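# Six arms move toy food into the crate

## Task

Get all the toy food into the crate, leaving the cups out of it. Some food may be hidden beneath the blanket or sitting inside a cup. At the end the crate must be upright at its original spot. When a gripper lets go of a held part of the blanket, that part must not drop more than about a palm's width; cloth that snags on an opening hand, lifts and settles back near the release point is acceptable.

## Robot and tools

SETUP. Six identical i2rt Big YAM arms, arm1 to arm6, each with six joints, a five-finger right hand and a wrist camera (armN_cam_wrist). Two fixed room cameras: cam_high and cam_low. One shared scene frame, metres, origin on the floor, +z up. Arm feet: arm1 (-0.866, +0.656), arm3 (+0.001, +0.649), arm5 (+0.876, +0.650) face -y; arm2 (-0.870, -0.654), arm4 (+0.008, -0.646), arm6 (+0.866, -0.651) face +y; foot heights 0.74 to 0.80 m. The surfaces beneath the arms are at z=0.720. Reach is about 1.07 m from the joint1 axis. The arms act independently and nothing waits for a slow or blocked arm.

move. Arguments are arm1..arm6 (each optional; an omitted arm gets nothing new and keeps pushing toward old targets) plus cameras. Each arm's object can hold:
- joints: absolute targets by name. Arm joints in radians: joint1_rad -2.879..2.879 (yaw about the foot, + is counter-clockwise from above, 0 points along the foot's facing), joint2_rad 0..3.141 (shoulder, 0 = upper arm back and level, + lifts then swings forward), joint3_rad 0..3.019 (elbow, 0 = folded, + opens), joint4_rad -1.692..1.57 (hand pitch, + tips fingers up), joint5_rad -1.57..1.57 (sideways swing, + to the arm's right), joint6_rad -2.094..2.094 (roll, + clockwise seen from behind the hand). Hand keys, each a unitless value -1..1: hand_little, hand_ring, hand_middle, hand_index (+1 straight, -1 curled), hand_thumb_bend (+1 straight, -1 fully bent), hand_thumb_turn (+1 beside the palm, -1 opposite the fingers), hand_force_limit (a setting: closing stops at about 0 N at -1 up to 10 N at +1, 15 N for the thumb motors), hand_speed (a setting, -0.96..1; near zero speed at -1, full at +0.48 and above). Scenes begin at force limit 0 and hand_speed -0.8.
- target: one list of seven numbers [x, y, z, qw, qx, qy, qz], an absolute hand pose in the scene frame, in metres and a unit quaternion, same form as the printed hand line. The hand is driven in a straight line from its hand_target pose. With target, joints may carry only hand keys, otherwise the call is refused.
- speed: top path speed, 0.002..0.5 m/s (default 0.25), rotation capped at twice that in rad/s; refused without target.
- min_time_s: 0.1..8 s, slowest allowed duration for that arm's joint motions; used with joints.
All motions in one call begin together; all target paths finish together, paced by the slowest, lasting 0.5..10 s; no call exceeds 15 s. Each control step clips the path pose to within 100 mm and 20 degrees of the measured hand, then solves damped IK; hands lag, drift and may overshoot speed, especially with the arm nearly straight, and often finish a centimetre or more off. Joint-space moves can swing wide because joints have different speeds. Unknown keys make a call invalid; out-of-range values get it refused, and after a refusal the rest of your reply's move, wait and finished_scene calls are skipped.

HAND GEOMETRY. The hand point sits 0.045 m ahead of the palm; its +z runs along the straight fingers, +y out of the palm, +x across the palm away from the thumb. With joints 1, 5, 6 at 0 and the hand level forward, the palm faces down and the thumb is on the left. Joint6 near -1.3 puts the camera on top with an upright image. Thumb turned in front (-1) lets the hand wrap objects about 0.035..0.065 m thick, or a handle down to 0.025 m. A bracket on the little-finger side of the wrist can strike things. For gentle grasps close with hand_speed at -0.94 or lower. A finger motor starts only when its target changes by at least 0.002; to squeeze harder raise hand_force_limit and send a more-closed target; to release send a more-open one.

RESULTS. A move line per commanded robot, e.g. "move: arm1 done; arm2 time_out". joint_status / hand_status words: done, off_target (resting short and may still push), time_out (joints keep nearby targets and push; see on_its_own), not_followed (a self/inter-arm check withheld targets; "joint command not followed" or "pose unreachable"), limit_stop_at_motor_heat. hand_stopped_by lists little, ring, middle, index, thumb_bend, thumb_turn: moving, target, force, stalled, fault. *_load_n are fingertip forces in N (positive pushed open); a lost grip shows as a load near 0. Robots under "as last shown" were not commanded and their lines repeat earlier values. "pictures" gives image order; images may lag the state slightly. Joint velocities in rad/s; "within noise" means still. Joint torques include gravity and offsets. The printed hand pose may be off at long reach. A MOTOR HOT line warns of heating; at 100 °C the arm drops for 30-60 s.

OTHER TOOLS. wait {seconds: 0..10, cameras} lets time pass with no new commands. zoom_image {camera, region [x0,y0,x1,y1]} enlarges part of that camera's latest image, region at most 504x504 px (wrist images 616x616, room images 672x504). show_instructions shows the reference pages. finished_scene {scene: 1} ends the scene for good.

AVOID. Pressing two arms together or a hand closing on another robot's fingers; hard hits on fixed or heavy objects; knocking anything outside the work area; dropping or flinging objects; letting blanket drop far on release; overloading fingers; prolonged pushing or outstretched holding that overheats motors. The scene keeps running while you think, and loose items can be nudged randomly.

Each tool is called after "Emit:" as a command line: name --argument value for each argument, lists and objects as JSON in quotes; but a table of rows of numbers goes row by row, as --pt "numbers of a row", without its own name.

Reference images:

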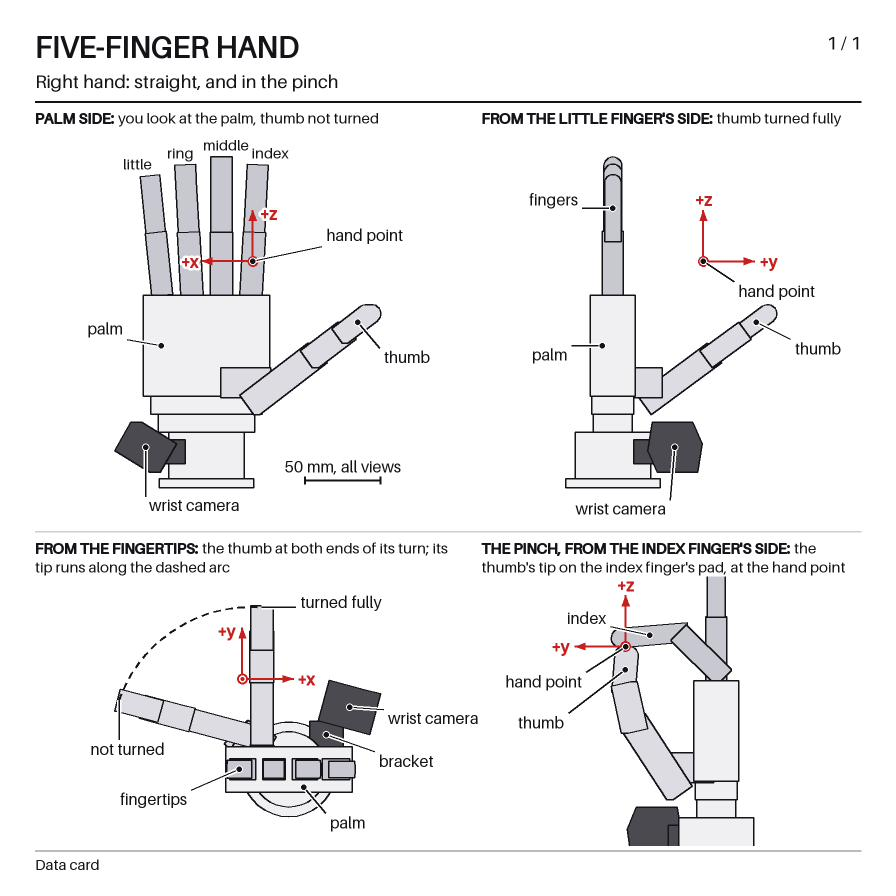

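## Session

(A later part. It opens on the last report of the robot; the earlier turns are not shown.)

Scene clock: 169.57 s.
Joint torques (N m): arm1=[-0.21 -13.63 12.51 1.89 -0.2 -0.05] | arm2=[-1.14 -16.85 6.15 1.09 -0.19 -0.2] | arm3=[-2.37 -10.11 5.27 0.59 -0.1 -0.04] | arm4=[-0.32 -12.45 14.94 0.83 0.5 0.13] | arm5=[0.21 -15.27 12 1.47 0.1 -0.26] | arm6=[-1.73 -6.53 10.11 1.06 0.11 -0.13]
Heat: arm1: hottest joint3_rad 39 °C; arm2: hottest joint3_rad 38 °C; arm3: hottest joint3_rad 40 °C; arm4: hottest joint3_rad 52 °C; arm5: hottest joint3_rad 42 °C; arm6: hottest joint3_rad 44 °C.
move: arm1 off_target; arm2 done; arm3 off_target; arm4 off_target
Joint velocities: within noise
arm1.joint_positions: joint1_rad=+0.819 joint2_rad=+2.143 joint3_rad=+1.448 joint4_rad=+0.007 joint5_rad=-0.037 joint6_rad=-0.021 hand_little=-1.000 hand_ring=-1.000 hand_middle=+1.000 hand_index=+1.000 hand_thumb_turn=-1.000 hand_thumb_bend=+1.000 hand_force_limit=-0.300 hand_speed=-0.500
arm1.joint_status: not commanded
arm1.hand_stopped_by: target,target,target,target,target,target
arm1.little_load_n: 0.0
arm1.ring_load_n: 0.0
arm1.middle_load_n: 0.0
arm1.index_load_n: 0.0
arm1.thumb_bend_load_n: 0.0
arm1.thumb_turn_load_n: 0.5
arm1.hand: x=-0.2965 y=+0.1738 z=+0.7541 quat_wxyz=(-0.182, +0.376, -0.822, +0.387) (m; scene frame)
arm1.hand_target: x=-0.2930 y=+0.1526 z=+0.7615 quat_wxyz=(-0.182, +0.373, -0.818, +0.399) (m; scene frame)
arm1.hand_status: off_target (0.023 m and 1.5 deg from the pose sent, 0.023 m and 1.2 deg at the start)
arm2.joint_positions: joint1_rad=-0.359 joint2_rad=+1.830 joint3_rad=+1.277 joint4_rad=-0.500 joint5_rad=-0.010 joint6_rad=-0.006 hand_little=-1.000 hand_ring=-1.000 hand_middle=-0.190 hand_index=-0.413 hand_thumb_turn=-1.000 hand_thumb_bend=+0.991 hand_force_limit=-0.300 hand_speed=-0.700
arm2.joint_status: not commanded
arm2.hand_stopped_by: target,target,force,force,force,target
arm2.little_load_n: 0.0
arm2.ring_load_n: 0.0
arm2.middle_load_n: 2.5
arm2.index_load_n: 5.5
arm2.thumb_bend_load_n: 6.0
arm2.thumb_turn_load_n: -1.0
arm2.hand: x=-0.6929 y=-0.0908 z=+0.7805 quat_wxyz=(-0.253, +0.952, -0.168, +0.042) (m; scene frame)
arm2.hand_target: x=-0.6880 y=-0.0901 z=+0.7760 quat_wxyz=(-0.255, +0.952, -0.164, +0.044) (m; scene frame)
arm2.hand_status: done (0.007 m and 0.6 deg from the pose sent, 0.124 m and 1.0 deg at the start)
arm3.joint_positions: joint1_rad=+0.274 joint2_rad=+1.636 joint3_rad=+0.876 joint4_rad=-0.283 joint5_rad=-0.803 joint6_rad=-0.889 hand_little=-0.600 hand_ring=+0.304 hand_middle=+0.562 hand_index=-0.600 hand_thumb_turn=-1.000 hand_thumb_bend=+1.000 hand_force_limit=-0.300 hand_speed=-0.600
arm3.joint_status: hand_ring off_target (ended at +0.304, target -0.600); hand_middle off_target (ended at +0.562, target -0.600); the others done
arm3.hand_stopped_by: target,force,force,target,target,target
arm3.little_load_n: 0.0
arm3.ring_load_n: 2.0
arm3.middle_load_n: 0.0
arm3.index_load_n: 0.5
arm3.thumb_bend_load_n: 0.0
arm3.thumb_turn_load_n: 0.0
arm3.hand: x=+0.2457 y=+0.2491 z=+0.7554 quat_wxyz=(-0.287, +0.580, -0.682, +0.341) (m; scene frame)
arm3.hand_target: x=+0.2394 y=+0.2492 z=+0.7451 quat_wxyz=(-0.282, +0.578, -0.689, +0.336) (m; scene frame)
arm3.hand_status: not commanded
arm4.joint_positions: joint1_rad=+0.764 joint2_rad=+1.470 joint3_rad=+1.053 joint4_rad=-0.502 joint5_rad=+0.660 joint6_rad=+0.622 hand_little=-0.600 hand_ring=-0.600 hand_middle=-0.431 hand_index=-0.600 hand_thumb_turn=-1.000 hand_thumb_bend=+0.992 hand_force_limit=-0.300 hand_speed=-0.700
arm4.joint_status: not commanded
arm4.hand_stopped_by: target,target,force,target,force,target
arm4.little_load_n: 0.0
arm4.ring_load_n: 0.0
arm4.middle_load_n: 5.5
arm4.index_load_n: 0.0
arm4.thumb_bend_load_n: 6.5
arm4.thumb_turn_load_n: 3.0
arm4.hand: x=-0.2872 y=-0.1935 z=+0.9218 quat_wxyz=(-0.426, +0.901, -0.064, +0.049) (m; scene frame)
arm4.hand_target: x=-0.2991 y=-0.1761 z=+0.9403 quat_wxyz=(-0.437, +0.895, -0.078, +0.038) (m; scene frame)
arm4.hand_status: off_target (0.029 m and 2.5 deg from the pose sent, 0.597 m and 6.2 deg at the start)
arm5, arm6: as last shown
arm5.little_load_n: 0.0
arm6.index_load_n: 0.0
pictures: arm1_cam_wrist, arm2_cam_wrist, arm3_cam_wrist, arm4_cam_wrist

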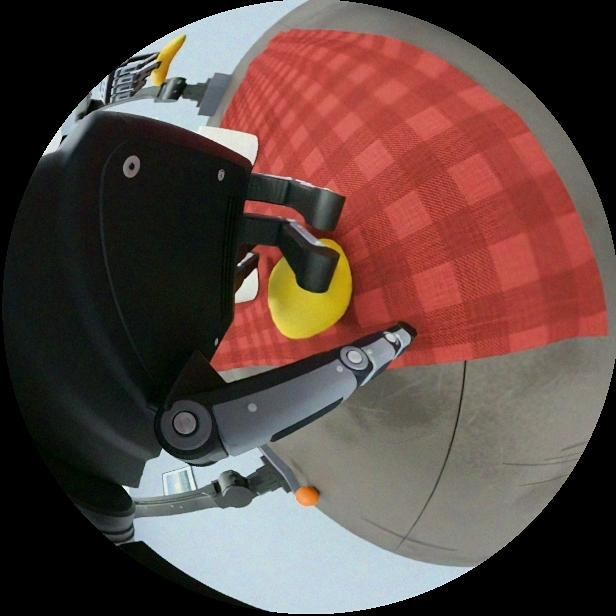

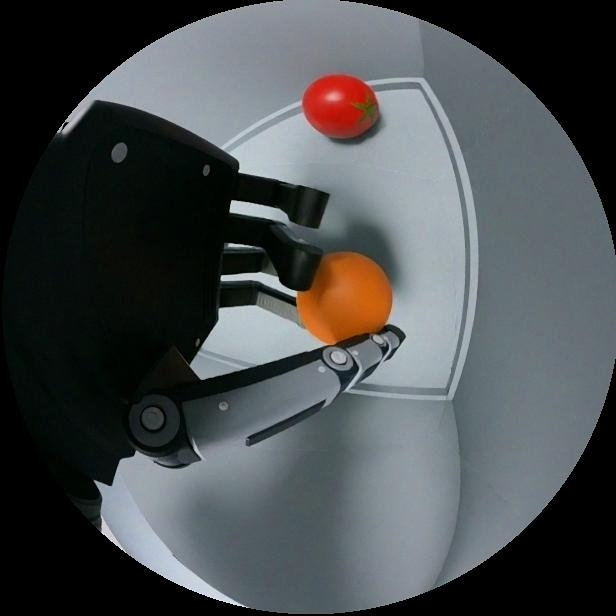

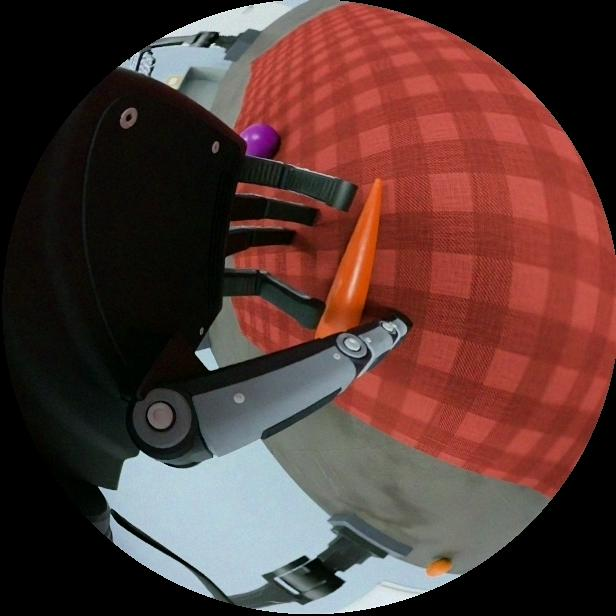

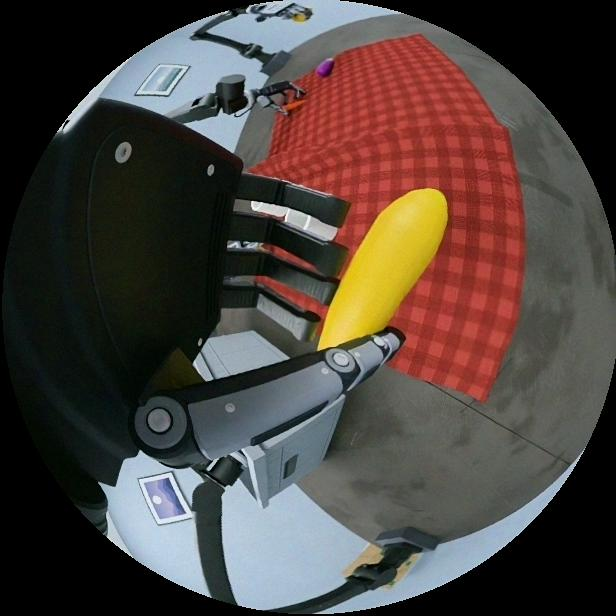

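Emit:
move --arm4 '{"target":[-0.305,-0.165,0.80,0.4367,-0.8953,0.0783,-0.0382],"speed":0.15}' --arm2 '{"joints":{"hand_speed":-0.5,"hand_middle":1.0,"hand_index":1.0,"hand_thumb_bend":1.0}}' --arm1 '{"target":[-0.288,0.154,0.79,0.1818,-0.3727,0.8178,-0.3989],"speed":0.12}' --arm3 '{"joints":{"hand_speed":-0.6,"hand_force_limit":-0.1,"hand_ring":-0.59,"hand_middle":-0.59}}' --arm5 '{"target":[0.37,-0.055,0.86,-0.15,0.3074,0.8445,-0.412],"speed":0.18}' --cameras '["arm1_cam_wrist","arm2_cam_wrist","arm3_cam_wrist","arm4_cam_wrist","arm5_cam_wrist"]'

Scene clock: 172.53 s.
Joint torques (N m): arm1=[0.44 -16.56 12.72 1.58 0 -0.01] | arm2=[-1.49 -16.62 6.31 0.96 -0.17 -0.18] | arm3=[-1.38 -9.93 5.29 0.28 0.06 -0.06] | arm4=[-0.85 -14.86 7.43 1.78 0.28 0.05] | arm5=[-0.91 -22.95 12.26 1.51 0.04 -0.26] | arm6=[-1.67 -6.42 10.1 1.03 0.11 -0.14]
Heat: arm1: hottest joint3_rad 39 °C; arm2: hottest joint3_rad 37 °C; arm3: hottest joint3_rad 40 °C; arm4: hottest joint3_rad 52 °C; arm5: hottest joint3_rad 42 °C; arm6: hottest joint3_rad 44 °C.
move: arm1 off_target; arm2 done; arm3 off_target; arm4 off_target; arm5 off_target
Joint velocities: within noise
arm1.joint_positions: joint1_rad=+0.819 joint2_rad=+2.139 joint3_rad=+1.460 joint4_rad=-0.045 joint5_rad=-0.037 joint6_rad=-0.021 hand_little=-1.000 hand_ring=-1.000 hand_middle=+1.000 hand_index=+1.000 hand_thumb_turn=-1.000 hand_thumb_bend=+1.000 hand_force_limit=-0.300 hand_speed=-0.500
arm1.joint_status: not commanded
arm1.hand_stopped_by: target,target,target,target,target,target
arm1.little_load_n: 0.0
arm1.ring_load_n: 0.0
arm1.middle_load_n: 0.0
arm1.index_load_n: 0.0
arm1.thumb_bend_load_n: 0.0
arm1.thumb_turn_load_n: 0.0
arm1.hand: x=-0.3003 y=+0.1774 z=+0.7538 quat_wxyz=(-0.176, +0.379, -0.829, +0.372) (m; scene frame)
arm1.hand_target: x=-0.2894 y=+0.1552 z=+0.7906 quat_wxyz=(-0.182, +0.373, -0.818, +0.399) (m; scene frame)
arm1.hand_status: off_target (0.045 m and 3.5 deg from the pose sent, 0.042 m and 1.5 deg at the start)
arm2.joint_positions: joint1_rad=-0.359 joint2_rad=+1.829 joint3_rad=+1.275 joint4_rad=-0.496 joint5_rad=-0.011 joint6_rad=-0.007 hand_little=-1.000 hand_ring=-1.000 hand_middle=+1.000 hand_index=+1.000 hand_thumb_turn=-1.000 hand_thumb_bend=+1.000 hand_force_limit=-0.300 hand_speed=-0.500
arm2.joint_status: all done
arm2.hand_stopped_by: target,target,target,target,target,target
arm2.little_load_n: 0.0
arm2.ring_load_n: 0.0
arm2.middle_load_n: 0.0
arm2.index_load_n: 0.0
arm2.thumb_bend_load_n: 0.0
arm2.thumb_turn_load_n: 0.0
arm2.hand: x=-0.6927 y=-0.0903 z=+0.7814 quat_wxyz=(-0.255, +0.951, -0.167, +0.042) (m; scene frame)
arm2.hand_target: x=-0.6880 y=-0.0902 z=+0.7759 quat_wxyz=(-0.255, +0.952, -0.164, +0.044) (m; scene frame)
arm2.hand_status: not commanded
arm3.joint_positions: joint1_rad=+0.274 joint2_rad=+1.635 joint3_rad=+0.876 joint4_rad=-0.281 joint5_rad=-0.807 joint6_rad=-0.889 hand_little=-0.600 hand_ring=-0.590 hand_middle=+0.495 hand_index=-0.600 hand_thumb_turn=-1.000 hand_thumb_bend=+1.000 hand_force_limit=-0.100 hand_speed=-0.600
arm3.joint_status: hand_middle off_target (ended at +0.495, target -0.590); the others done
arm3.hand_stopped_by: target,target,force,target,target,target
arm3.little_load_n: 0.0
arm3.ring_load_n: 0.5
arm3.middle_load_n: 3.5
arm3.index_load_n: 0.0
arm3.thumb_bend_load_n: 0.0
arm3.thumb_turn_load_n: 0.0
arm3.hand: x=+0.2463 y=+0.2489 z=+0.7561 quat_wxyz=(-0.288, +0.580, -0.681, +0.343) (m; scene frame)
arm3.hand_target: x=+0.2394 y=+0.2492 z=+0.7451 quat_wxyz=(-0.282, +0.578, -0.689, +0.336) (m; scene frame)
arm3.hand_status: not commanded
arm4.joint_positions: joint1_rad=+0.762 joint2_rad=+1.709 joint3_rad=+0.982 joint4_rad=-0.144 joint5_rad=+0.660 joint6_rad=+0.622 hand_little=-0.600 hand_ring=-0.600 hand_middle=-0.431 hand_index=-0.600 hand_thumb_turn=-1.000 hand_thumb_bend=+0.992 hand_force_limit=-0.300 hand_speed=-0.700
arm4.joint_status: not commanded
arm4.hand_stopped_by: target,target,force,target,force,target
arm4.little_load_n: 0.0
arm4.ring_load_n: 0.0
arm4.middle_load_n: 5.0
arm4.index_load_n: 0.0
arm4.thumb_bend_load_n: 6.5
arm4.thumb_turn_load_n: 3.0
arm4.hand: x=-0.3118 y=-0.1654 z=+0.8116 quat_wxyz=(-0.441, +0.894, -0.073, +0.034) (m; scene frame)
arm4.hand_target: x=-0.3050 y=-0.1652 z=+0.8003 quat_wxyz=(-0.437, +0.895, -0.078, +0.038) (m; scene frame)
arm4.hand_status: off_target (0.013 m and 1.0 deg from the pose sent, 0.126 m and 2.5 deg at the start)
arm5.joint_positions: joint1_rad=-0.644 joint2_rad=+2.266 joint3_rad=+1.982 joint4_rad=-0.389 joint5_rad=+0.039 joint6_rad=+0.041 hand_little=-1.000 hand_ring=-1.000 hand_middle=-0.076 hand_index=-0.150 hand_thumb_turn=-1.000 hand_thumb_bend=+0.992 hand_force_limit=-0.200 hand_speed=-0.700
arm5.joint_status: not commanded
arm5.hand_stopped_by: target,target,force,force,force,target
arm5.little_load_n: 0.0
arm5.ring_load_n: -1.5
arm5.middle_load_n: 11.5
arm5.index_load_n: 8.0
arm5.thumb_bend_load_n: 8.0
arm5.thumb_turn_load_n: -0.5
arm5.hand: x=+0.3813 y=-0.0500 z=+0.8599 quat_wxyz=(+0.146, -0.310, -0.845, +0.409) (m; scene frame)
arm5.hand_target: x=+0.3704 y=-0.0544 z=+0.8600 quat_wxyz=(+0.150, -0.307, -0.844, +0.412) (m; scene frame)
arm5.hand_status: off_target (0.012 m and 0.6 deg from the pose sent, 0.207 m and 0.9 deg at the start)
arm6.joint_positions: joint1_rad=+0.654 joint2_rad=+1.221 joint3_rad=+0.920 joint4_rad=-0.410 joint5_rad=+0.360 joint6_rad=+0.306 hand_little=+1.000 hand_ring=+1.000 hand_middle=+1.000 hand_index=+1.000 hand_thumb_turn=-1.000 hand_thumb_bend=+1.000 hand_force_limit=-0.200 hand_speed=-0.500
arm6.joint_status: not commanded
arm6.hand_stopped_by: target,target,target,target,target,target
arm6.little_load_n: 0.0
arm6.ring_load_n: 0.0
arm6.middle_load_n: 0.0
arm6.index_load_n: 0.0
arm6.thumb_bend_load_n: 0.0
arm6.thumb_turn_load_n: 0.0
arm6.hand: x=+0.5759 y=-0.2495 z=+0.9728 quat_wxyz=(-0.441, +0.892, +0.090, -0.051) (m; scene frame)
arm6.hand_target: x=+0.5799 y=-0.2500 z=+0.9700 quat_wxyz=(-0.436, +0.894, +0.094, -0.046) (m; scene frame)
arm6.hand_status: not commanded
pictures: arm1_cam_wrist, arm2_cam_wrist, arm3_cam_wrist, arm4_cam_wrist, arm5_cam_wrist

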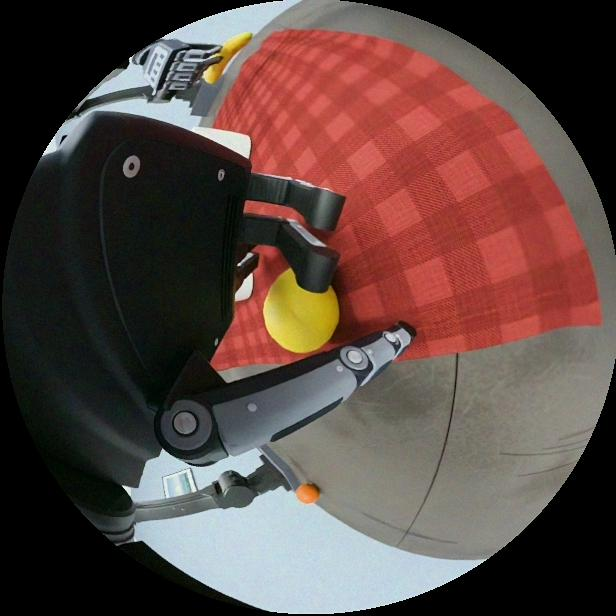

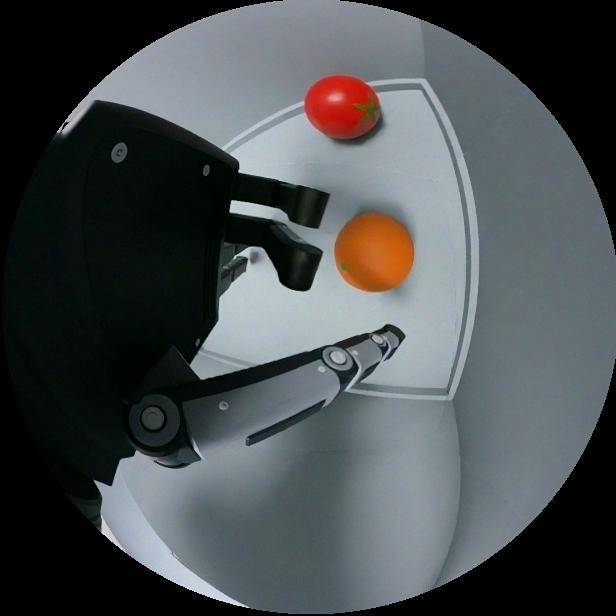

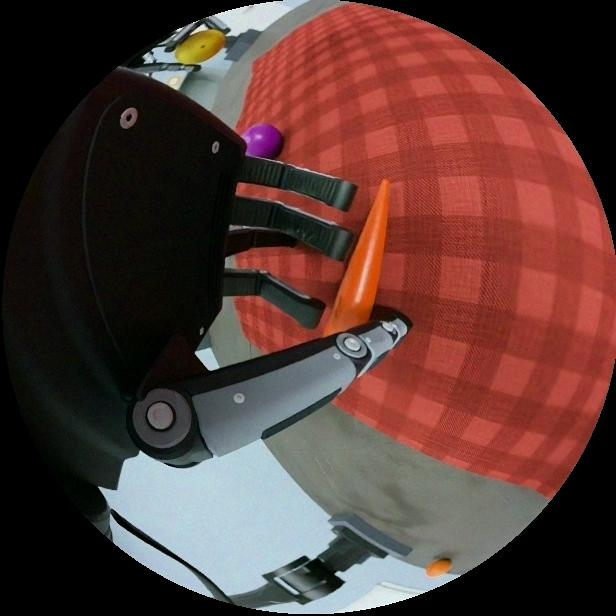

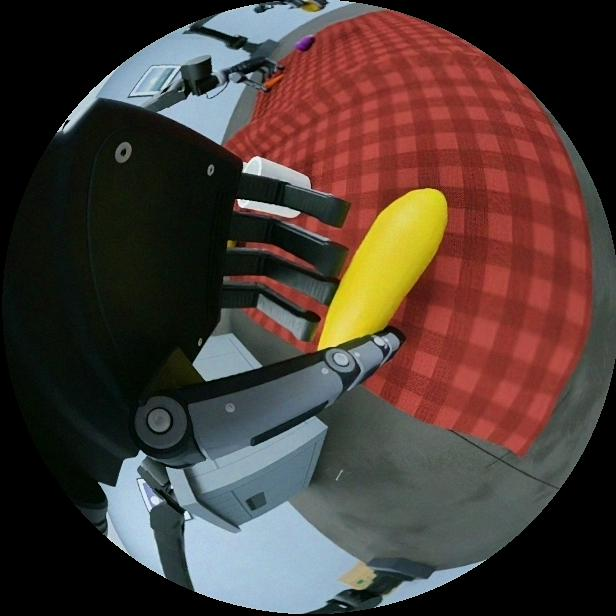

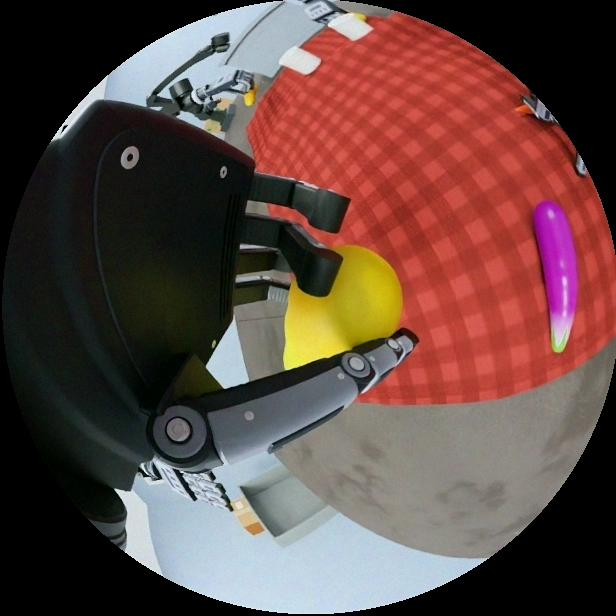

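Emit:
move --arm4 '{"target":[-0.307,-0.165,0.757,0.4367,-0.8953,0.0783,-0.0382],"speed":0.1}' --arm2 '{"target":[-0.69,-0.09,1.12,0.2550,-0.9519,0.1636,-0.0438],"speed":0.2}' --arm1 '{"target":[-0.30,0.18,0.86,0.1818,-0.3727,0.8178,-0.3989],"speed":0.1}' --arm3 '{"target":[0.2405,0.249,0.760,0.2818,-0.5777,0.6885,-0.3359],"speed":0.05}' --arm5 '{"target":[0.366,-0.057,0.762,-0.15,0.3074,0.8445,-0.412],"speed":0.12}' --cameras '["arm1_cam_wrist","arm3_cam_wrist","arm4_cam_wrist","arm5_cam_wrist","cam_low"]'

Scene clock: 175.83 s.
Joint torques (N m): arm1=[1.73 -15.56 9.51 1.65 0.04 0.09] | arm2=[-1.14 -16.79 9.66 0.18 -0.1 -0.15] | arm3=[-2.2 -10.81 6.48 -0.54 -0.39 0.02] | arm4=[-0.67 -14.68 6.52 1.8 0.34 0.07] | arm5=[-0.85 -22.53 8.36 2.3 0.03 -0.26] | arm6=[-1.73 -6.53 10.11 1.02 0.12 -0.13]
Heat: arm1: hottest joint3_rad 39 °C; arm2: hottest joint3_rad 37 °C; arm3: hottest joint3_rad 40 °C; arm4: hottest joint3_rad 52 °C; arm5: hottest joint3_rad 42 °C; arm6: hottest joint3_rad 44 °C.
move: arm1 off_target; arm2 off_target; arm3 done; arm4 off_target; arm5 off_target
Joint velocities: within noise
arm1.joint_positions: joint1_rad=+0.819 joint2_rad=+1.983 joint3_rad=+1.460 joint4_rad=-0.151 joint5_rad=-0.025 joint6_rad=-0.021 hand_little=-1.000 hand_ring=-1.000 hand_middle=+1.000 hand_index=+1.000 hand_thumb_turn=-1.000 hand_thumb_bend=+1.000 hand_force_limit=-0.300 hand_speed=-0.500
arm1.joint_status: not commanded
arm1.hand_stopped_by: target,target,target,target,target,target
arm1.little_load_n: 0.0
arm1.ring_load_n: 0.0
arm1.middle_load_n: 0.0
arm1.index_load_n: 0.0
arm1.thumb_bend_load_n: 0.0
arm1.thumb_turn_load_n: 0.0
arm1.hand: x=-0.3036 y=+0.1771 z=+0.8475 quat_wxyz=(-0.179, +0.373, -0.821, +0.394) (m; scene frame)
arm1.hand_target: x=-0.3000 y=+0.1800 z=+0.8598 quat_wxyz=(-0.182, +0.373, -0.818, +0.399) (m; scene frame)
arm1.hand_status: off_target (0.013 m and 0.7 deg from the pose sent, 0.106 m and 3.5 deg at the start)
arm2.joint_positions: joint1_rad=-0.359 joint2_rad=+1.726 joint3_rad=+2.023 joint4_rad=-1.369 joint5_rad=-0.011 joint6_rad=-0.007 hand_little=-1.000 hand_ring=-1.000 hand_middle=+1.000 hand_index=+1.000 hand_thumb_turn=-1.000 hand_thumb_bend=+1.000 hand_force_limit=-0.300 hand_speed=-0.500
arm2.joint_status: not commanded
arm2.hand_stopped_by: target,target,target,target,target,target
arm2.little_load_n: 0.0
arm2.ring_load_n: 0.0
arm2.middle_load_n: 0.0
arm2.index_load_n: 0.0
arm2.thumb_bend_load_n: 0.0
arm2.thumb_turn_load_n: 0.0
arm2.hand: x=-0.6942 y=-0.0929 z=+1.1067 quat_wxyz=(-0.244, +0.954, -0.168, +0.040) (m; scene frame)
arm2.hand_target: x=-0.6901 y=-0.0903 z=+1.1198 quat_wxyz=(-0.255, +0.952, -0.164, +0.044) (m; scene frame)
arm2.hand_status: off_target (0.014 m and 1.4 deg from the pose sent, 0.338 m and 0.5 deg at the start)
arm3.joint_positions: joint1_rad=+0.274 joint2_rad=+1.624 joint3_rad=+0.876 joint4_rad=-0.299 joint5_rad=-0.795 joint6_rad=-0.889 hand_little=-0.600 hand_ring=-0.590 hand_middle=+0.495 hand_index=-0.600 hand_thumb_turn=-1.000 hand_thumb_bend=+1.000 hand_force_limit=-0.100 hand_speed=-0.600
arm3.joint_status: not commanded
arm3.hand_stopped_by: target,target,force,target,target,target
arm3.little_load_n: 0.0
arm3.ring_load_n: 0.0
arm3.middle_load_n: 1.0
arm3.index_load_n: 0.0
arm3.thumb_bend_load_n: 0.0
arm3.thumb_turn_load_n: 0.0
arm3.hand: x=+0.2439 y=+0.2506 z=+0.7585 quat_wxyz=(-0.284, +0.579, -0.685, +0.339) (m; scene frame)
arm3.hand_target: x=+0.2405 y=+0.2491 z=+0.7600 quat_wxyz=(-0.282, +0.578, -0.689, +0.336) (m; scene frame)
arm3.hand_status: done (0.004 m and 0.6 deg from the pose sent, 0.007 m and 1.4 deg at the start)
arm4.joint_positions: joint1_rad=+0.762 joint2_rad=+1.790 joint3_rad=+0.962 joint4_rad=-0.032 joint5_rad=+0.660 joint6_rad=+0.622 hand_little=-0.600 hand_ring=-0.600 hand_middle=-0.431 hand_index=-0.600 hand_thumb_turn=-1.000 hand_thumb_bend=+0.992 hand_force_limit=-0.300 hand_speed=-0.700
arm4.joint_status: not commanded
arm4.hand_stopped_by: target,target,force,target,force,target
arm4.little_load_n: 0.0
arm4.ring_load_n: 0.0
arm4.middle_load_n: 5.0
arm4.index_load_n: 0.0
arm4.thumb_bend_load_n: 6.5
arm4.thumb_turn_load_n: 3.5
arm4.hand: x=-0.3151 y=-0.1622 z=+0.7746 quat_wxyz=(-0.445, +0.892, -0.075, +0.031) (m; scene frame)
arm4.hand_target: x=-0.3067 y=-0.1656 z=+0.7573 quat_wxyz=(-0.436, +0.895, -0.078, +0.038) (m; scene frame)
arm4.hand_status: off_target (0.020 m and 1.4 deg from the pose sent, 0.055 m and 0.9 deg at the start)
arm5.joint_positions: joint1_rad=-0.644 joint2_rad=+2.375 joint3_rad=+1.975 joint4_rad=-0.244 joint5_rad=+0.036 joint6_rad=+0.040 hand_little=-1.000 hand_ring=-1.000 hand_middle=-0.076 hand_index=-0.150 hand_thumb_turn=-1.000 hand_thumb_bend=+0.992 hand_force_limit=-0.200 hand_speed=-0.700
arm5.joint_status: not commanded
arm5.hand_stopped_by: target,target,force,force,force,target
arm5.little_load_n: 0.0
arm5.ring_load_n: -1.5
arm5.middle_load_n: 11.5
arm5.index_load_n: 8.0
arm5.thumb_bend_load_n: 8.0
arm5.thumb_turn_load_n: -0.5
arm5.hand: x=+0.3716 y=-0.0633 z=+0.7897 quat_wxyz=(+0.150, -0.307, -0.840, +0.422) (m; scene frame)
arm5.hand_target: x=+0.3668 y=-0.0562 z=+0.7627 quat_wxyz=(+0.150, -0.307, -0.844, +0.412) (m; scene frame)
arm5.hand_status: off_target (0.029 m and 1.3 deg from the pose sent, 0.099 m and 0.6 deg at the start)
arm6: as last shown
pictures: arm1_cam_wrist, arm3_cam_wrist, arm4_cam_wrist, arm5_cam_wrist, cam_low

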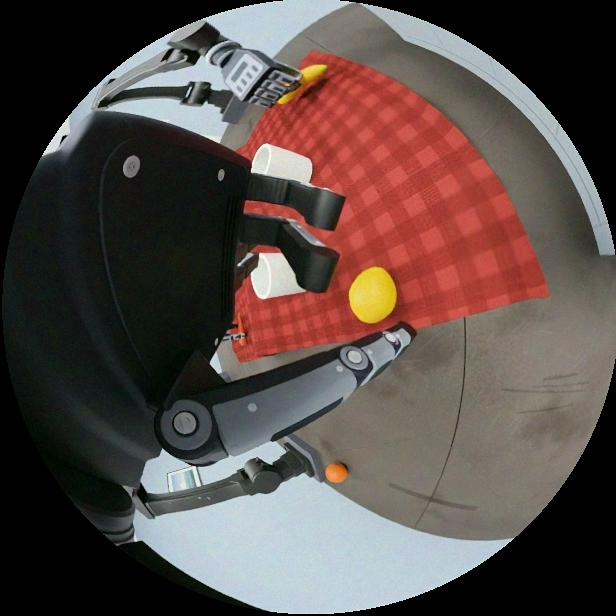

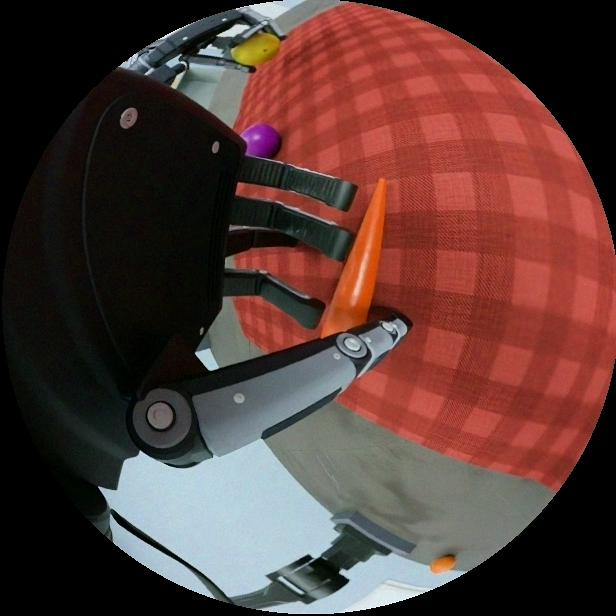

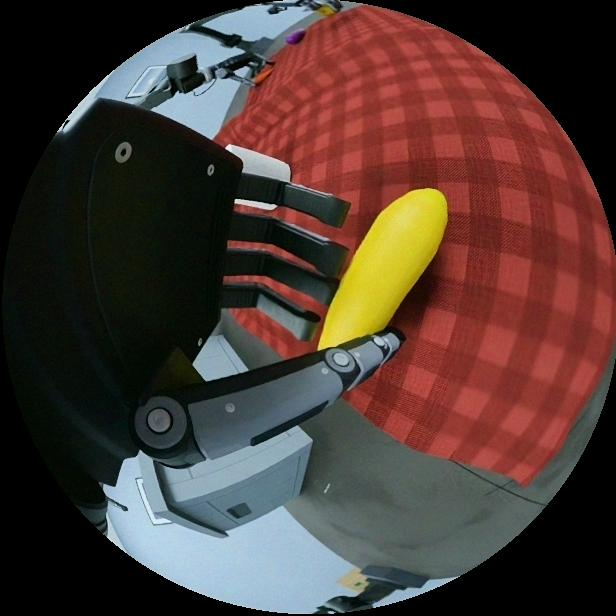

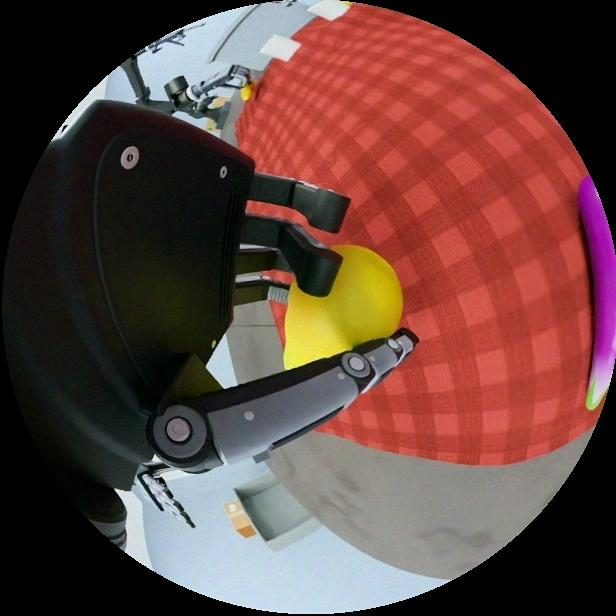

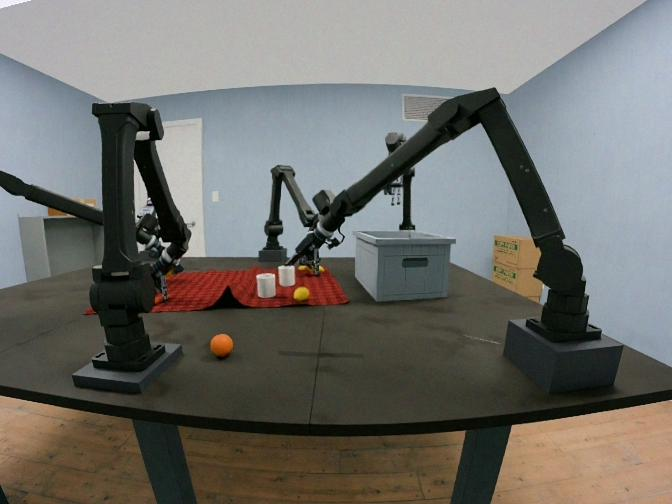

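Emit:
zoom_image --camera "cam_low" --region '[140, 240, 360, 330]'

Scaled by 2.291 from the camera's 672x504 image, which has a finer 960x720 frame.

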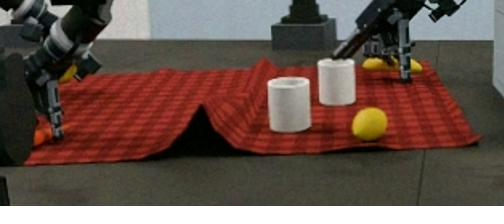

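Emit:
move --arm4 '{"target":[-0.305,-0.165,0.744,0.4367,-0.8953,0.0783,-0.0382],"speed":0.1}' --arm2 '{"target":[-0.50,-0.30,1.06,0.4235,-0.8681,0.2326,-0.1135],"speed":0.2}' --arm1 '{"target":[-0.277,0.196,0.80,0.1818,-0.3727,0.8178,-0.3989],"speed":0.12}' --arm3 '{"joints":{"hand_speed":-0.6,"hand_force_limit":-0.1,"hand_middle":-0.58}}' --arm5 '{"target":[0.364,-0.050,0.738,-0.15,0.3074,0.8445,-0.412],"speed":0.1}' --cameras '["arm1_cam_wrist","arm3_cam_wrist","arm4_cam_wrist","arm5_cam_wrist"]'

Scene clock: 179.17 s.
Joint torques (N m): arm1=[2.26 -14.21 8.7 3.03 0.05 0.15] | arm2=[-0.38 -11.87 7.62 1.57 -0.41 -0.19] | arm3=[-1.67 -11.11 6.37 -0.1 -0.51 -0.01] | arm4=[-0.85 -14.62 6.27 1.81 0.25 0.04] | arm5=[-0.97 -22.24 7.82 2.33 0.02 -0.26] | arm6=[-1.67 -6.48 10.11 1.03 0.11 -0.13]
Heat: arm1: hottest joint3_rad 39 °C; arm2: hottest joint3_rad 37 °C; arm3: hottest joint3_rad 40 °C; arm4: hottest joint3_rad 51 °C; arm5: hottest joint3_rad 42 °C; arm6: hottest joint3_rad 44 °C.
move: arm1 off_target; arm2 off_target; arm3 done; arm4 off_target; arm5 off_target
Joint velocities: within noise
arm1.joint_positions: joint1_rad=+0.855 joint2_rad=+2.059 joint3_rad=+1.444 joint4_rad=-0.064 joint5_rad=+0.009 joint6_rad=-0.002 hand_little=-1.000 hand_ring=-1.000 hand_middle=+1.000 hand_index=+1.000 hand_thumb_turn=-1.000 hand_thumb_bend=+1.000 hand_force_limit=-0.300 hand_speed=-0.500
arm1.joint_status: not commanded
arm1.hand_stopped_by: target,target,target,target,target,target
arm1.little_load_n: 0.0
arm1.ring_load_n: 0.0
arm1.middle_load_n: 0.0
arm1.index_load_n: 0.0
arm1.thumb_bend_load_n: 0.0
arm1.thumb_turn_load_n: 0.0
arm1.hand: x=-0.2866 y=+0.1903 z=+0.7998 quat_wxyz=(-0.175, +0.373, -0.821, +0.394) (m; scene frame)
arm1.hand_target: x=-0.2772 y=+0.1961 z=+0.8000 quat_wxyz=(-0.182, +0.373, -0.818, +0.399) (m; scene frame)
arm1.hand_status: off_target (0.011 m and 1.0 deg from the pose sent, 0.058 m and 0.7 deg at the start)
arm2.joint_positions: joint1_rad=-0.963 joint2_rad=+1.288 joint3_rad=+1.270 joint4_rad=-0.723 joint5_rad=-0.334 joint6_rad=-0.261 hand_little=-1.000 hand_ring=-1.000 hand_middle=+1.000 hand_index=+1.000 hand_thumb_turn=-1.000 hand_thumb_bend=+1.000 hand_force_limit=-0.300 hand_speed=-0.500
arm2.joint_status: not commanded
arm2.hand_stopped_by: target,target,target,target,target,target
arm2.little_load_n: 0.0
arm2.ring_load_n: 0.0
arm2.middle_load_n: 0.0
arm2.index_load_n: 0.0
arm2.thumb_bend_load_n: 0.0
arm2.thumb_turn_load_n: 0.0
arm2.hand: x=-0.4995 y=-0.3030 z=+1.0520 quat_wxyz=(-0.413, +0.870, -0.247, +0.105) (m; scene frame)
arm2.hand_target: x=-0.5000 y=-0.3000 z=+1.0601 quat_wxyz=(-0.423, +0.868, -0.233, +0.114) (m; scene frame)
arm2.hand_status: off_target (0.009 m and 2.3 deg from the pose sent, 0.288 m and 25.5 deg at the start)
arm3.joint_positions: joint1_rad=+0.274 joint2_rad=+1.619 joint3_rad=+0.876 joint4_rad=-0.303 joint5_rad=-0.792 joint6_rad=-0.889 hand_little=-0.600 hand_ring=-0.590 hand_middle=-0.580 hand_index=-0.600 hand_thumb_turn=-1.000 hand_thumb_bend=+1.000 hand_force_limit=-0.100 hand_speed=-0.600
arm3.joint_status: all done
arm3.hand_stopped_by: target,target,target,target,target,target
arm3.little_load_n: 0.0
arm3.ring_load_n: 0.0
arm3.middle_load_n: 0.0
arm3.index_load_n: 0.0
arm3.thumb_bend_load_n: 0.0
arm3.thumb_turn_load_n: 0.0
arm3.hand: x=+0.2435 y=+0.2506 z=+0.7602 quat_wxyz=(-0.283, +0.580, -0.685, +0.339) (m; scene frame)
arm3.hand_target: x=+0.2405 y=+0.2491 z=+0.7600 quat_wxyz=(-0.282, +0.578, -0.689, +0.336) (m; scene frame)
arm3.hand_status: not commanded
arm4.joint_positions: joint1_rad=+0.761 joint2_rad=+1.814 joint3_rad=+0.952 joint4_rad=+0.006 joint5_rad=+0.660 joint6_rad=+0.622 hand_little=-0.600 hand_ring=-0.600 hand_middle=-0.431 hand_index=-0.600 hand_thumb_turn=-1.000 hand_thumb_bend=+0.992 hand_force_limit=-0.300 hand_speed=-0.700
arm4.joint_status: not commanded
arm4.hand_stopped_by: target,target,force,target,force,target
arm4.little_load_n: 0.0
arm4.ring_load_n: 0.0
arm4.middle_load_n: 5.5
arm4.index_load_n: 0.0
arm4.thumb_bend_load_n: 6.5
arm4.thumb_turn_load_n: 3.0
arm4.hand: x=-0.3148 y=-0.1620 z=+0.7631 quat_wxyz=(-0.446, +0.891, -0.076, +0.030) (m; scene frame)
arm4.hand_target: x=-0.3049 y=-0.1655 z=+0.7447 quat_wxyz=(-0.437, +0.895, -0.078, +0.038) (m; scene frame)
arm4.hand_status: off_target (0.022 m and 1.5 deg from the pose sent, 0.033 m and 1.4 deg at the start)
arm5.joint_positions: joint1_rad=-0.650 joint2_rad=+2.391 joint3_rad=+1.948 joint4_rad=-0.193 joint5_rad=+0.030 joint6_rad=+0.035 hand_little=-1.000 hand_ring=-1.000 hand_middle=-0.076 hand_index=-0.150 hand_thumb_turn=-1.000 hand_thumb_bend=+0.992 hand_force_limit=-0.200 hand_speed=-0.700
arm5.joint_status: not commanded
arm5.hand_stopped_by: target,target,force,force,force,target
arm5.little_load_n: 0.0
arm5.ring_load_n: -1.0
arm5.middle_load_n: 11.5
arm5.index_load_n: 8.0
arm5.thumb_bend_load_n: 8.0
arm5.thumb_turn_load_n: -0.5
arm5.hand: x=+0.3693 y=-0.0596 z=+0.7716 quat_wxyz=(+0.150, -0.306, -0.838, +0.426) (m; scene frame)
arm5.hand_target: x=+0.3651 y=-0.0489 z=+0.7386 quat_wxyz=(+0.150, -0.307, -0.845, +0.412) (m; scene frame)
arm5.hand_status: off_target (0.035 m and 1.7 deg from the pose sent, 0.054 m and 1.3 deg at the start)
arm6: as last shown
pictures: arm1_cam_wrist, arm3_cam_wrist, arm4_cam_wrist, arm5_cam_wrist

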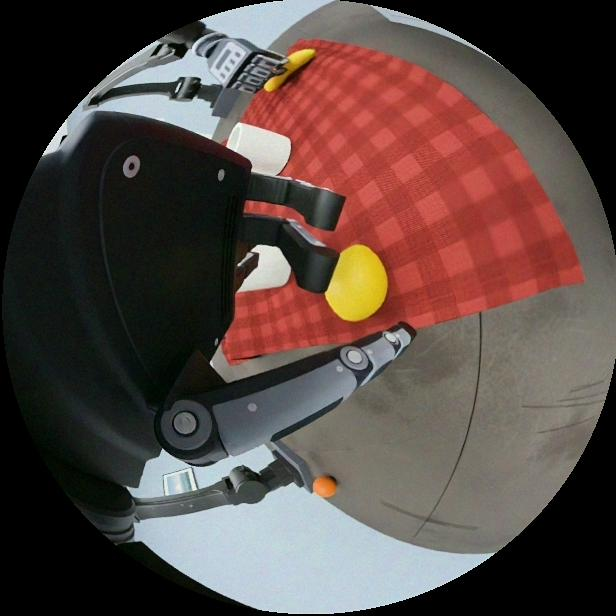

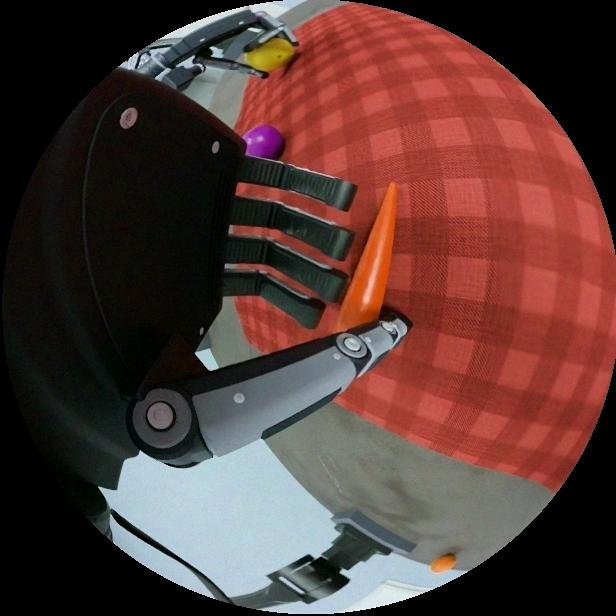

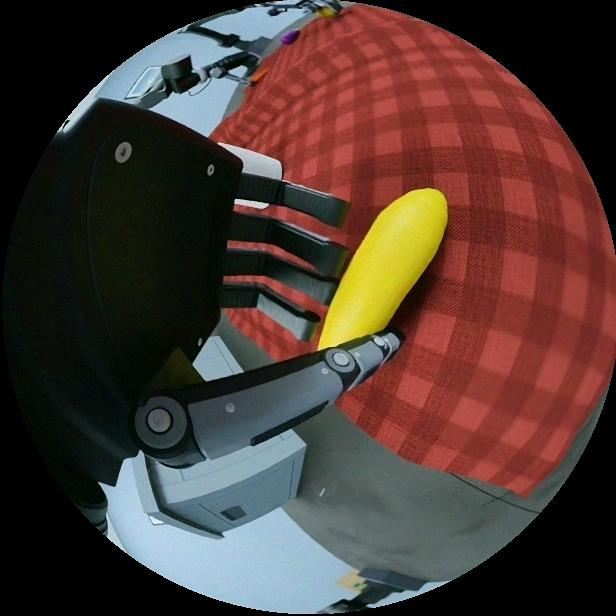

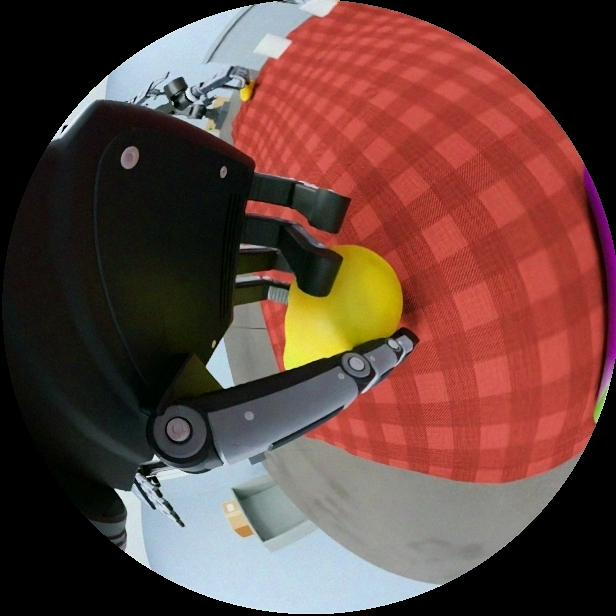

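Emit:
move --arm4 '{"joints":{"hand_speed":-0.5,"hand_little":1.0,"hand_ring":1.0,"hand_middle":1.0,"hand_index":1.0,"hand_thumb_bend":1.0}}' --arm1 '{"target":[-0.275,0.189,0.760,0.1818,-0.3727,0.8178,-0.3989],"speed":0.1}' --arm3 '{"joints":{"hand_speed":-0.7,"hand_force_limit":-0.3,"hand_thumb_bend":0.5}}' --arm5 '{"target":[0.363,-0.046,0.722,-0.15,0.3074,0.8445,-0.412],"speed":0.1}' --cameras '["arm1_cam_wrist","arm3_cam_wrist","arm4_cam_wrist","arm5_cam_wrist"]'

Scene clock: 181.17 s.
Joint torques (N m): arm1=[1.85 -14.97 8.87 2.82 -0.12 0.11] | arm2=[-0.38 -11.75 7.62 1.58 -0.4 -0.19] | arm3=[-1.96 -10.64 6.39 -0.1 -0.48 -0.07] | arm4=[-0.79 -14.68 6.27 1.8 0.28 0.04] | arm5=[-1.03 -21.6 7.46 2.25 0.06 -0.27] | arm6=[-1.61 -6.48 10.11 1.03 0.12 -0.13]
Heat: arm1: hottest joint3_rad 39 °C; arm2: hottest joint3_rad 37 °C; arm3: hottest joint3_rad 40 °C; arm4: hottest joint3_rad 51 °C; arm5: hottest joint3_rad 41 °C; arm6: hottest joint3_rad 44 °C.
move: arm1 off_target; arm3 done; arm4 done; arm5 off_target
Joint velocities: within noise
arm1.joint_positions: joint1_rad=+0.855 joint2_rad=+2.140 joint3_rad=+1.444 joint4_rad=+0.010 joint5_rad=+0.008 joint6_rad=-0.001 hand_little=-1.000 hand_ring=-1.000 hand_middle=+1.000 hand_index=+1.000 hand_thumb_turn=-1.000 hand_thumb_bend=+1.000 hand_force_limit=-0.300 hand_speed=-0.500
arm1.joint_status: not commanded
arm1.hand_stopped_by: target,target,target,target,target,target
arm1.little_load_n: 0.0
arm1.ring_load_n: 0.0
arm1.middle_load_n: 0.0
arm1.index_load_n: 0.0
arm1.thumb_bend_load_n: -0.5
arm1.thumb_turn_load_n: 0.0
arm1.hand: x=-0.2839 y=+0.1883 z=+0.7545 quat_wxyz=(-0.175, +0.374, -0.823, +0.391) (m; scene frame)
arm1.hand_target: x=-0.2751 y=+0.1891 z=+0.7601 quat_wxyz=(-0.182, +0.373, -0.818, +0.399) (m; scene frame)
arm1.hand_status: off_target (0.011 m and 1.4 deg from the pose sent, 0.042 m and 1.0 deg at the start)
arm2, arm6: as last shown
arm2.joint_positions: joint1_rad=-0.963 joint2_rad=+1.288 joint3_rad=+1.270 joint4_rad=-0.723 joint5_rad=-0.334 joint6_rad=-0.262 hand_little=-1.000 hand_ring=-1.000 hand_middle=+1.000 hand_index=+1.000 hand_thumb_turn=-1.000 hand_thumb_bend=+1.000 hand_force_limit=-0.300 hand_speed=-0.500
arm3.joint_positions: joint1_rad=+0.274 joint2_rad=+1.619 joint3_rad=+0.876 joint4_rad=-0.303 joint5_rad=-0.792 joint6_rad=-0.889 hand_little=-0.600 hand_ring=-0.590 hand_middle=-0.580 hand_index=-0.600 hand_thumb_turn=-1.000 hand_thumb_bend=+0.500 hand_force_limit=-0.300 hand_speed=-0.700
arm3.joint_status: all done
arm3.hand_stopped_by: target,target,target,target,target,target
arm3.little_load_n: 0.0
arm3.ring_load_n: 0.0
arm3.middle_load_n: 0.0
arm3.index_load_n: 0.0
arm3.thumb_bend_load_n: 0.0
arm3.thumb_turn_load_n: 0.0
arm3.hand: x=+0.2435 y=+0.2506 z=+0.7602 quat_wxyz=(-0.283, +0.580, -0.685, +0.339) (m; scene frame)
arm3.hand_target: x=+0.2405 y=+0.2491 z=+0.7600 quat_wxyz=(-0.282, +0.578, -0.689, +0.336) (m; scene frame)
arm3.hand_status: not commanded
arm4.joint_positions: joint1_rad=+0.761 joint2_rad=+1.814 joint3_rad=+0.952 joint4_rad=+0.007 joint5_rad=+0.660 joint6_rad=+0.622 hand_little=+1.000 hand_ring=+1.000 hand_middle=+1.000 hand_index=+1.000 hand_thumb_turn=-1.000 hand_thumb_bend=+1.000 hand_force_limit=-0.300 hand_speed=-0.500
arm4.joint_status: all done
arm4.hand_stopped_by: target,target,target,target,target,target
arm4.little_load_n: 0.0
arm4.ring_load_n: 0.0
arm4.middle_load_n: 0.0
arm4.index_load_n: 0.0
arm4.thumb_bend_load_n: 0.0
arm4.thumb_turn_load_n: 0.0
arm4.hand: x=-0.3147 y=-0.1618 z=+0.7631 quat_wxyz=(-0.446, +0.891, -0.076, +0.030) (m; scene frame)
arm4.hand_target: x=-0.3049 y=-0.1655 z=+0.7447 quat_wxyz=(-0.437, +0.895, -0.078, +0.038) (m; scene frame)
arm4.hand_status: not commanded
arm5.joint_positions: joint1_rad=-0.653 joint2_rad=+2.398 joint3_rad=+1.934 joint4_rad=-0.158 joint5_rad=+0.026 joint6_rad=+0.033 hand_little=-1.000 hand_ring=-1.000 hand_middle=-0.076 hand_index=-0.150 hand_thumb_turn=-1.000 hand_thumb_bend=+0.992 hand_force_limit=-0.200 hand_speed=-0.700
arm5.joint_status: not commanded
arm5.hand_stopped_by: target,target,force,force,force,target
arm5.little_load_n: 0.0
arm5.ring_load_n: -1.0
arm5.middle_load_n: 11.5
arm5.index_load_n: 8.0
arm5.thumb_bend_load_n: 8.0
arm5.thumb_turn_load_n: -0.5
arm5.hand: x=+0.3671 y=-0.0588 z=+0.7646 quat_wxyz=(+0.151, -0.305, -0.835, +0.432) (m; scene frame)
arm5.hand_target: x=+0.3644 y=-0.0444 z=+0.7232 quat_wxyz=(+0.150, -0.308, -0.845, +0.412) (m; scene frame)
arm5.hand_status: off_target (0.045 m and 2.5 deg from the pose sent, 0.052 m and 1.7 deg at the start)
pictures: arm1_cam_wrist, arm3_cam_wrist, arm4_cam_wrist, arm5_cam_wrist

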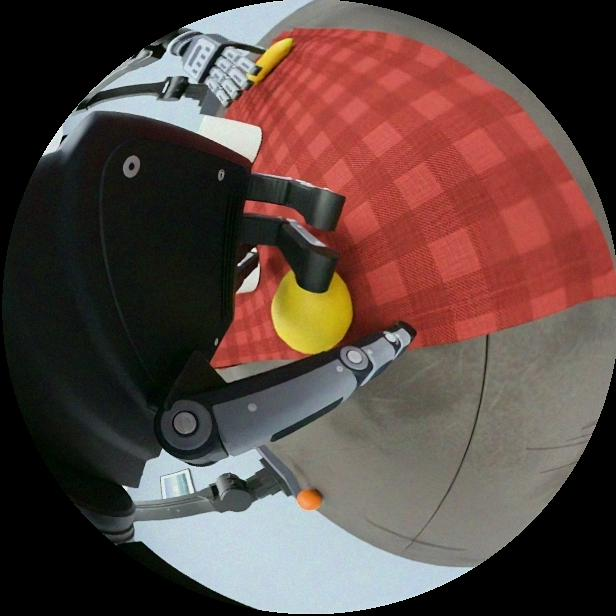

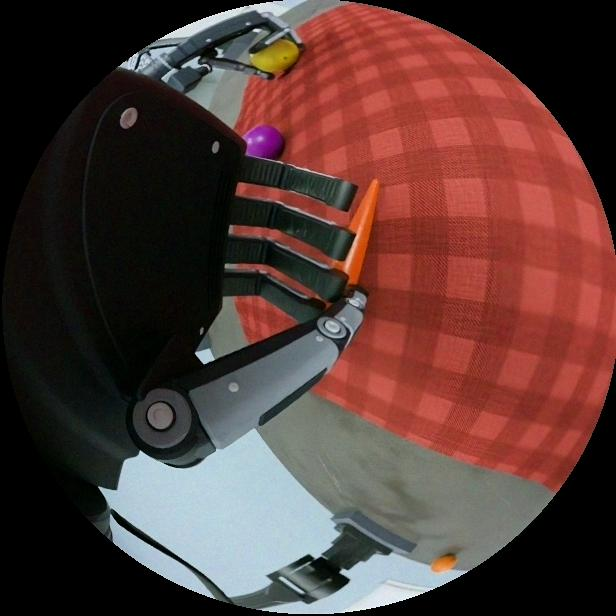

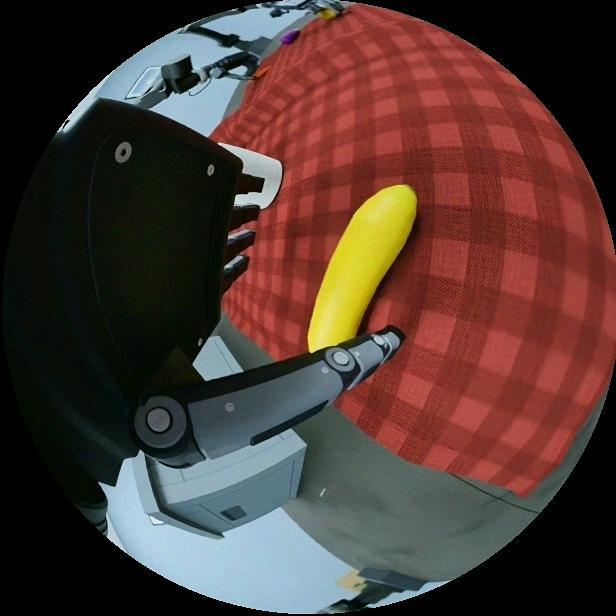

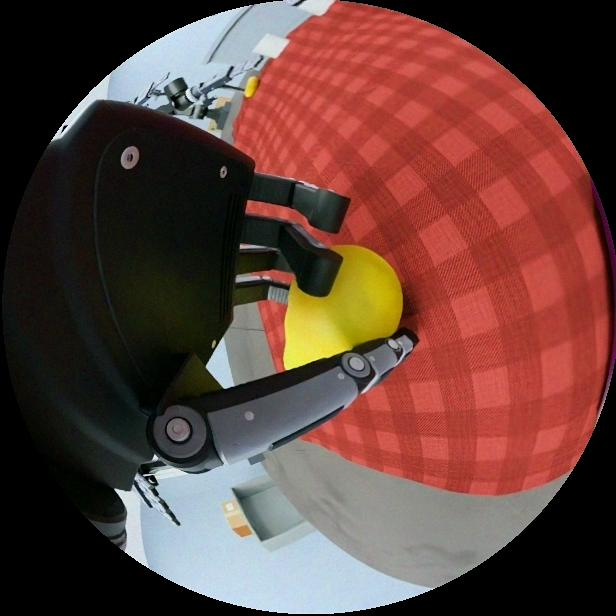

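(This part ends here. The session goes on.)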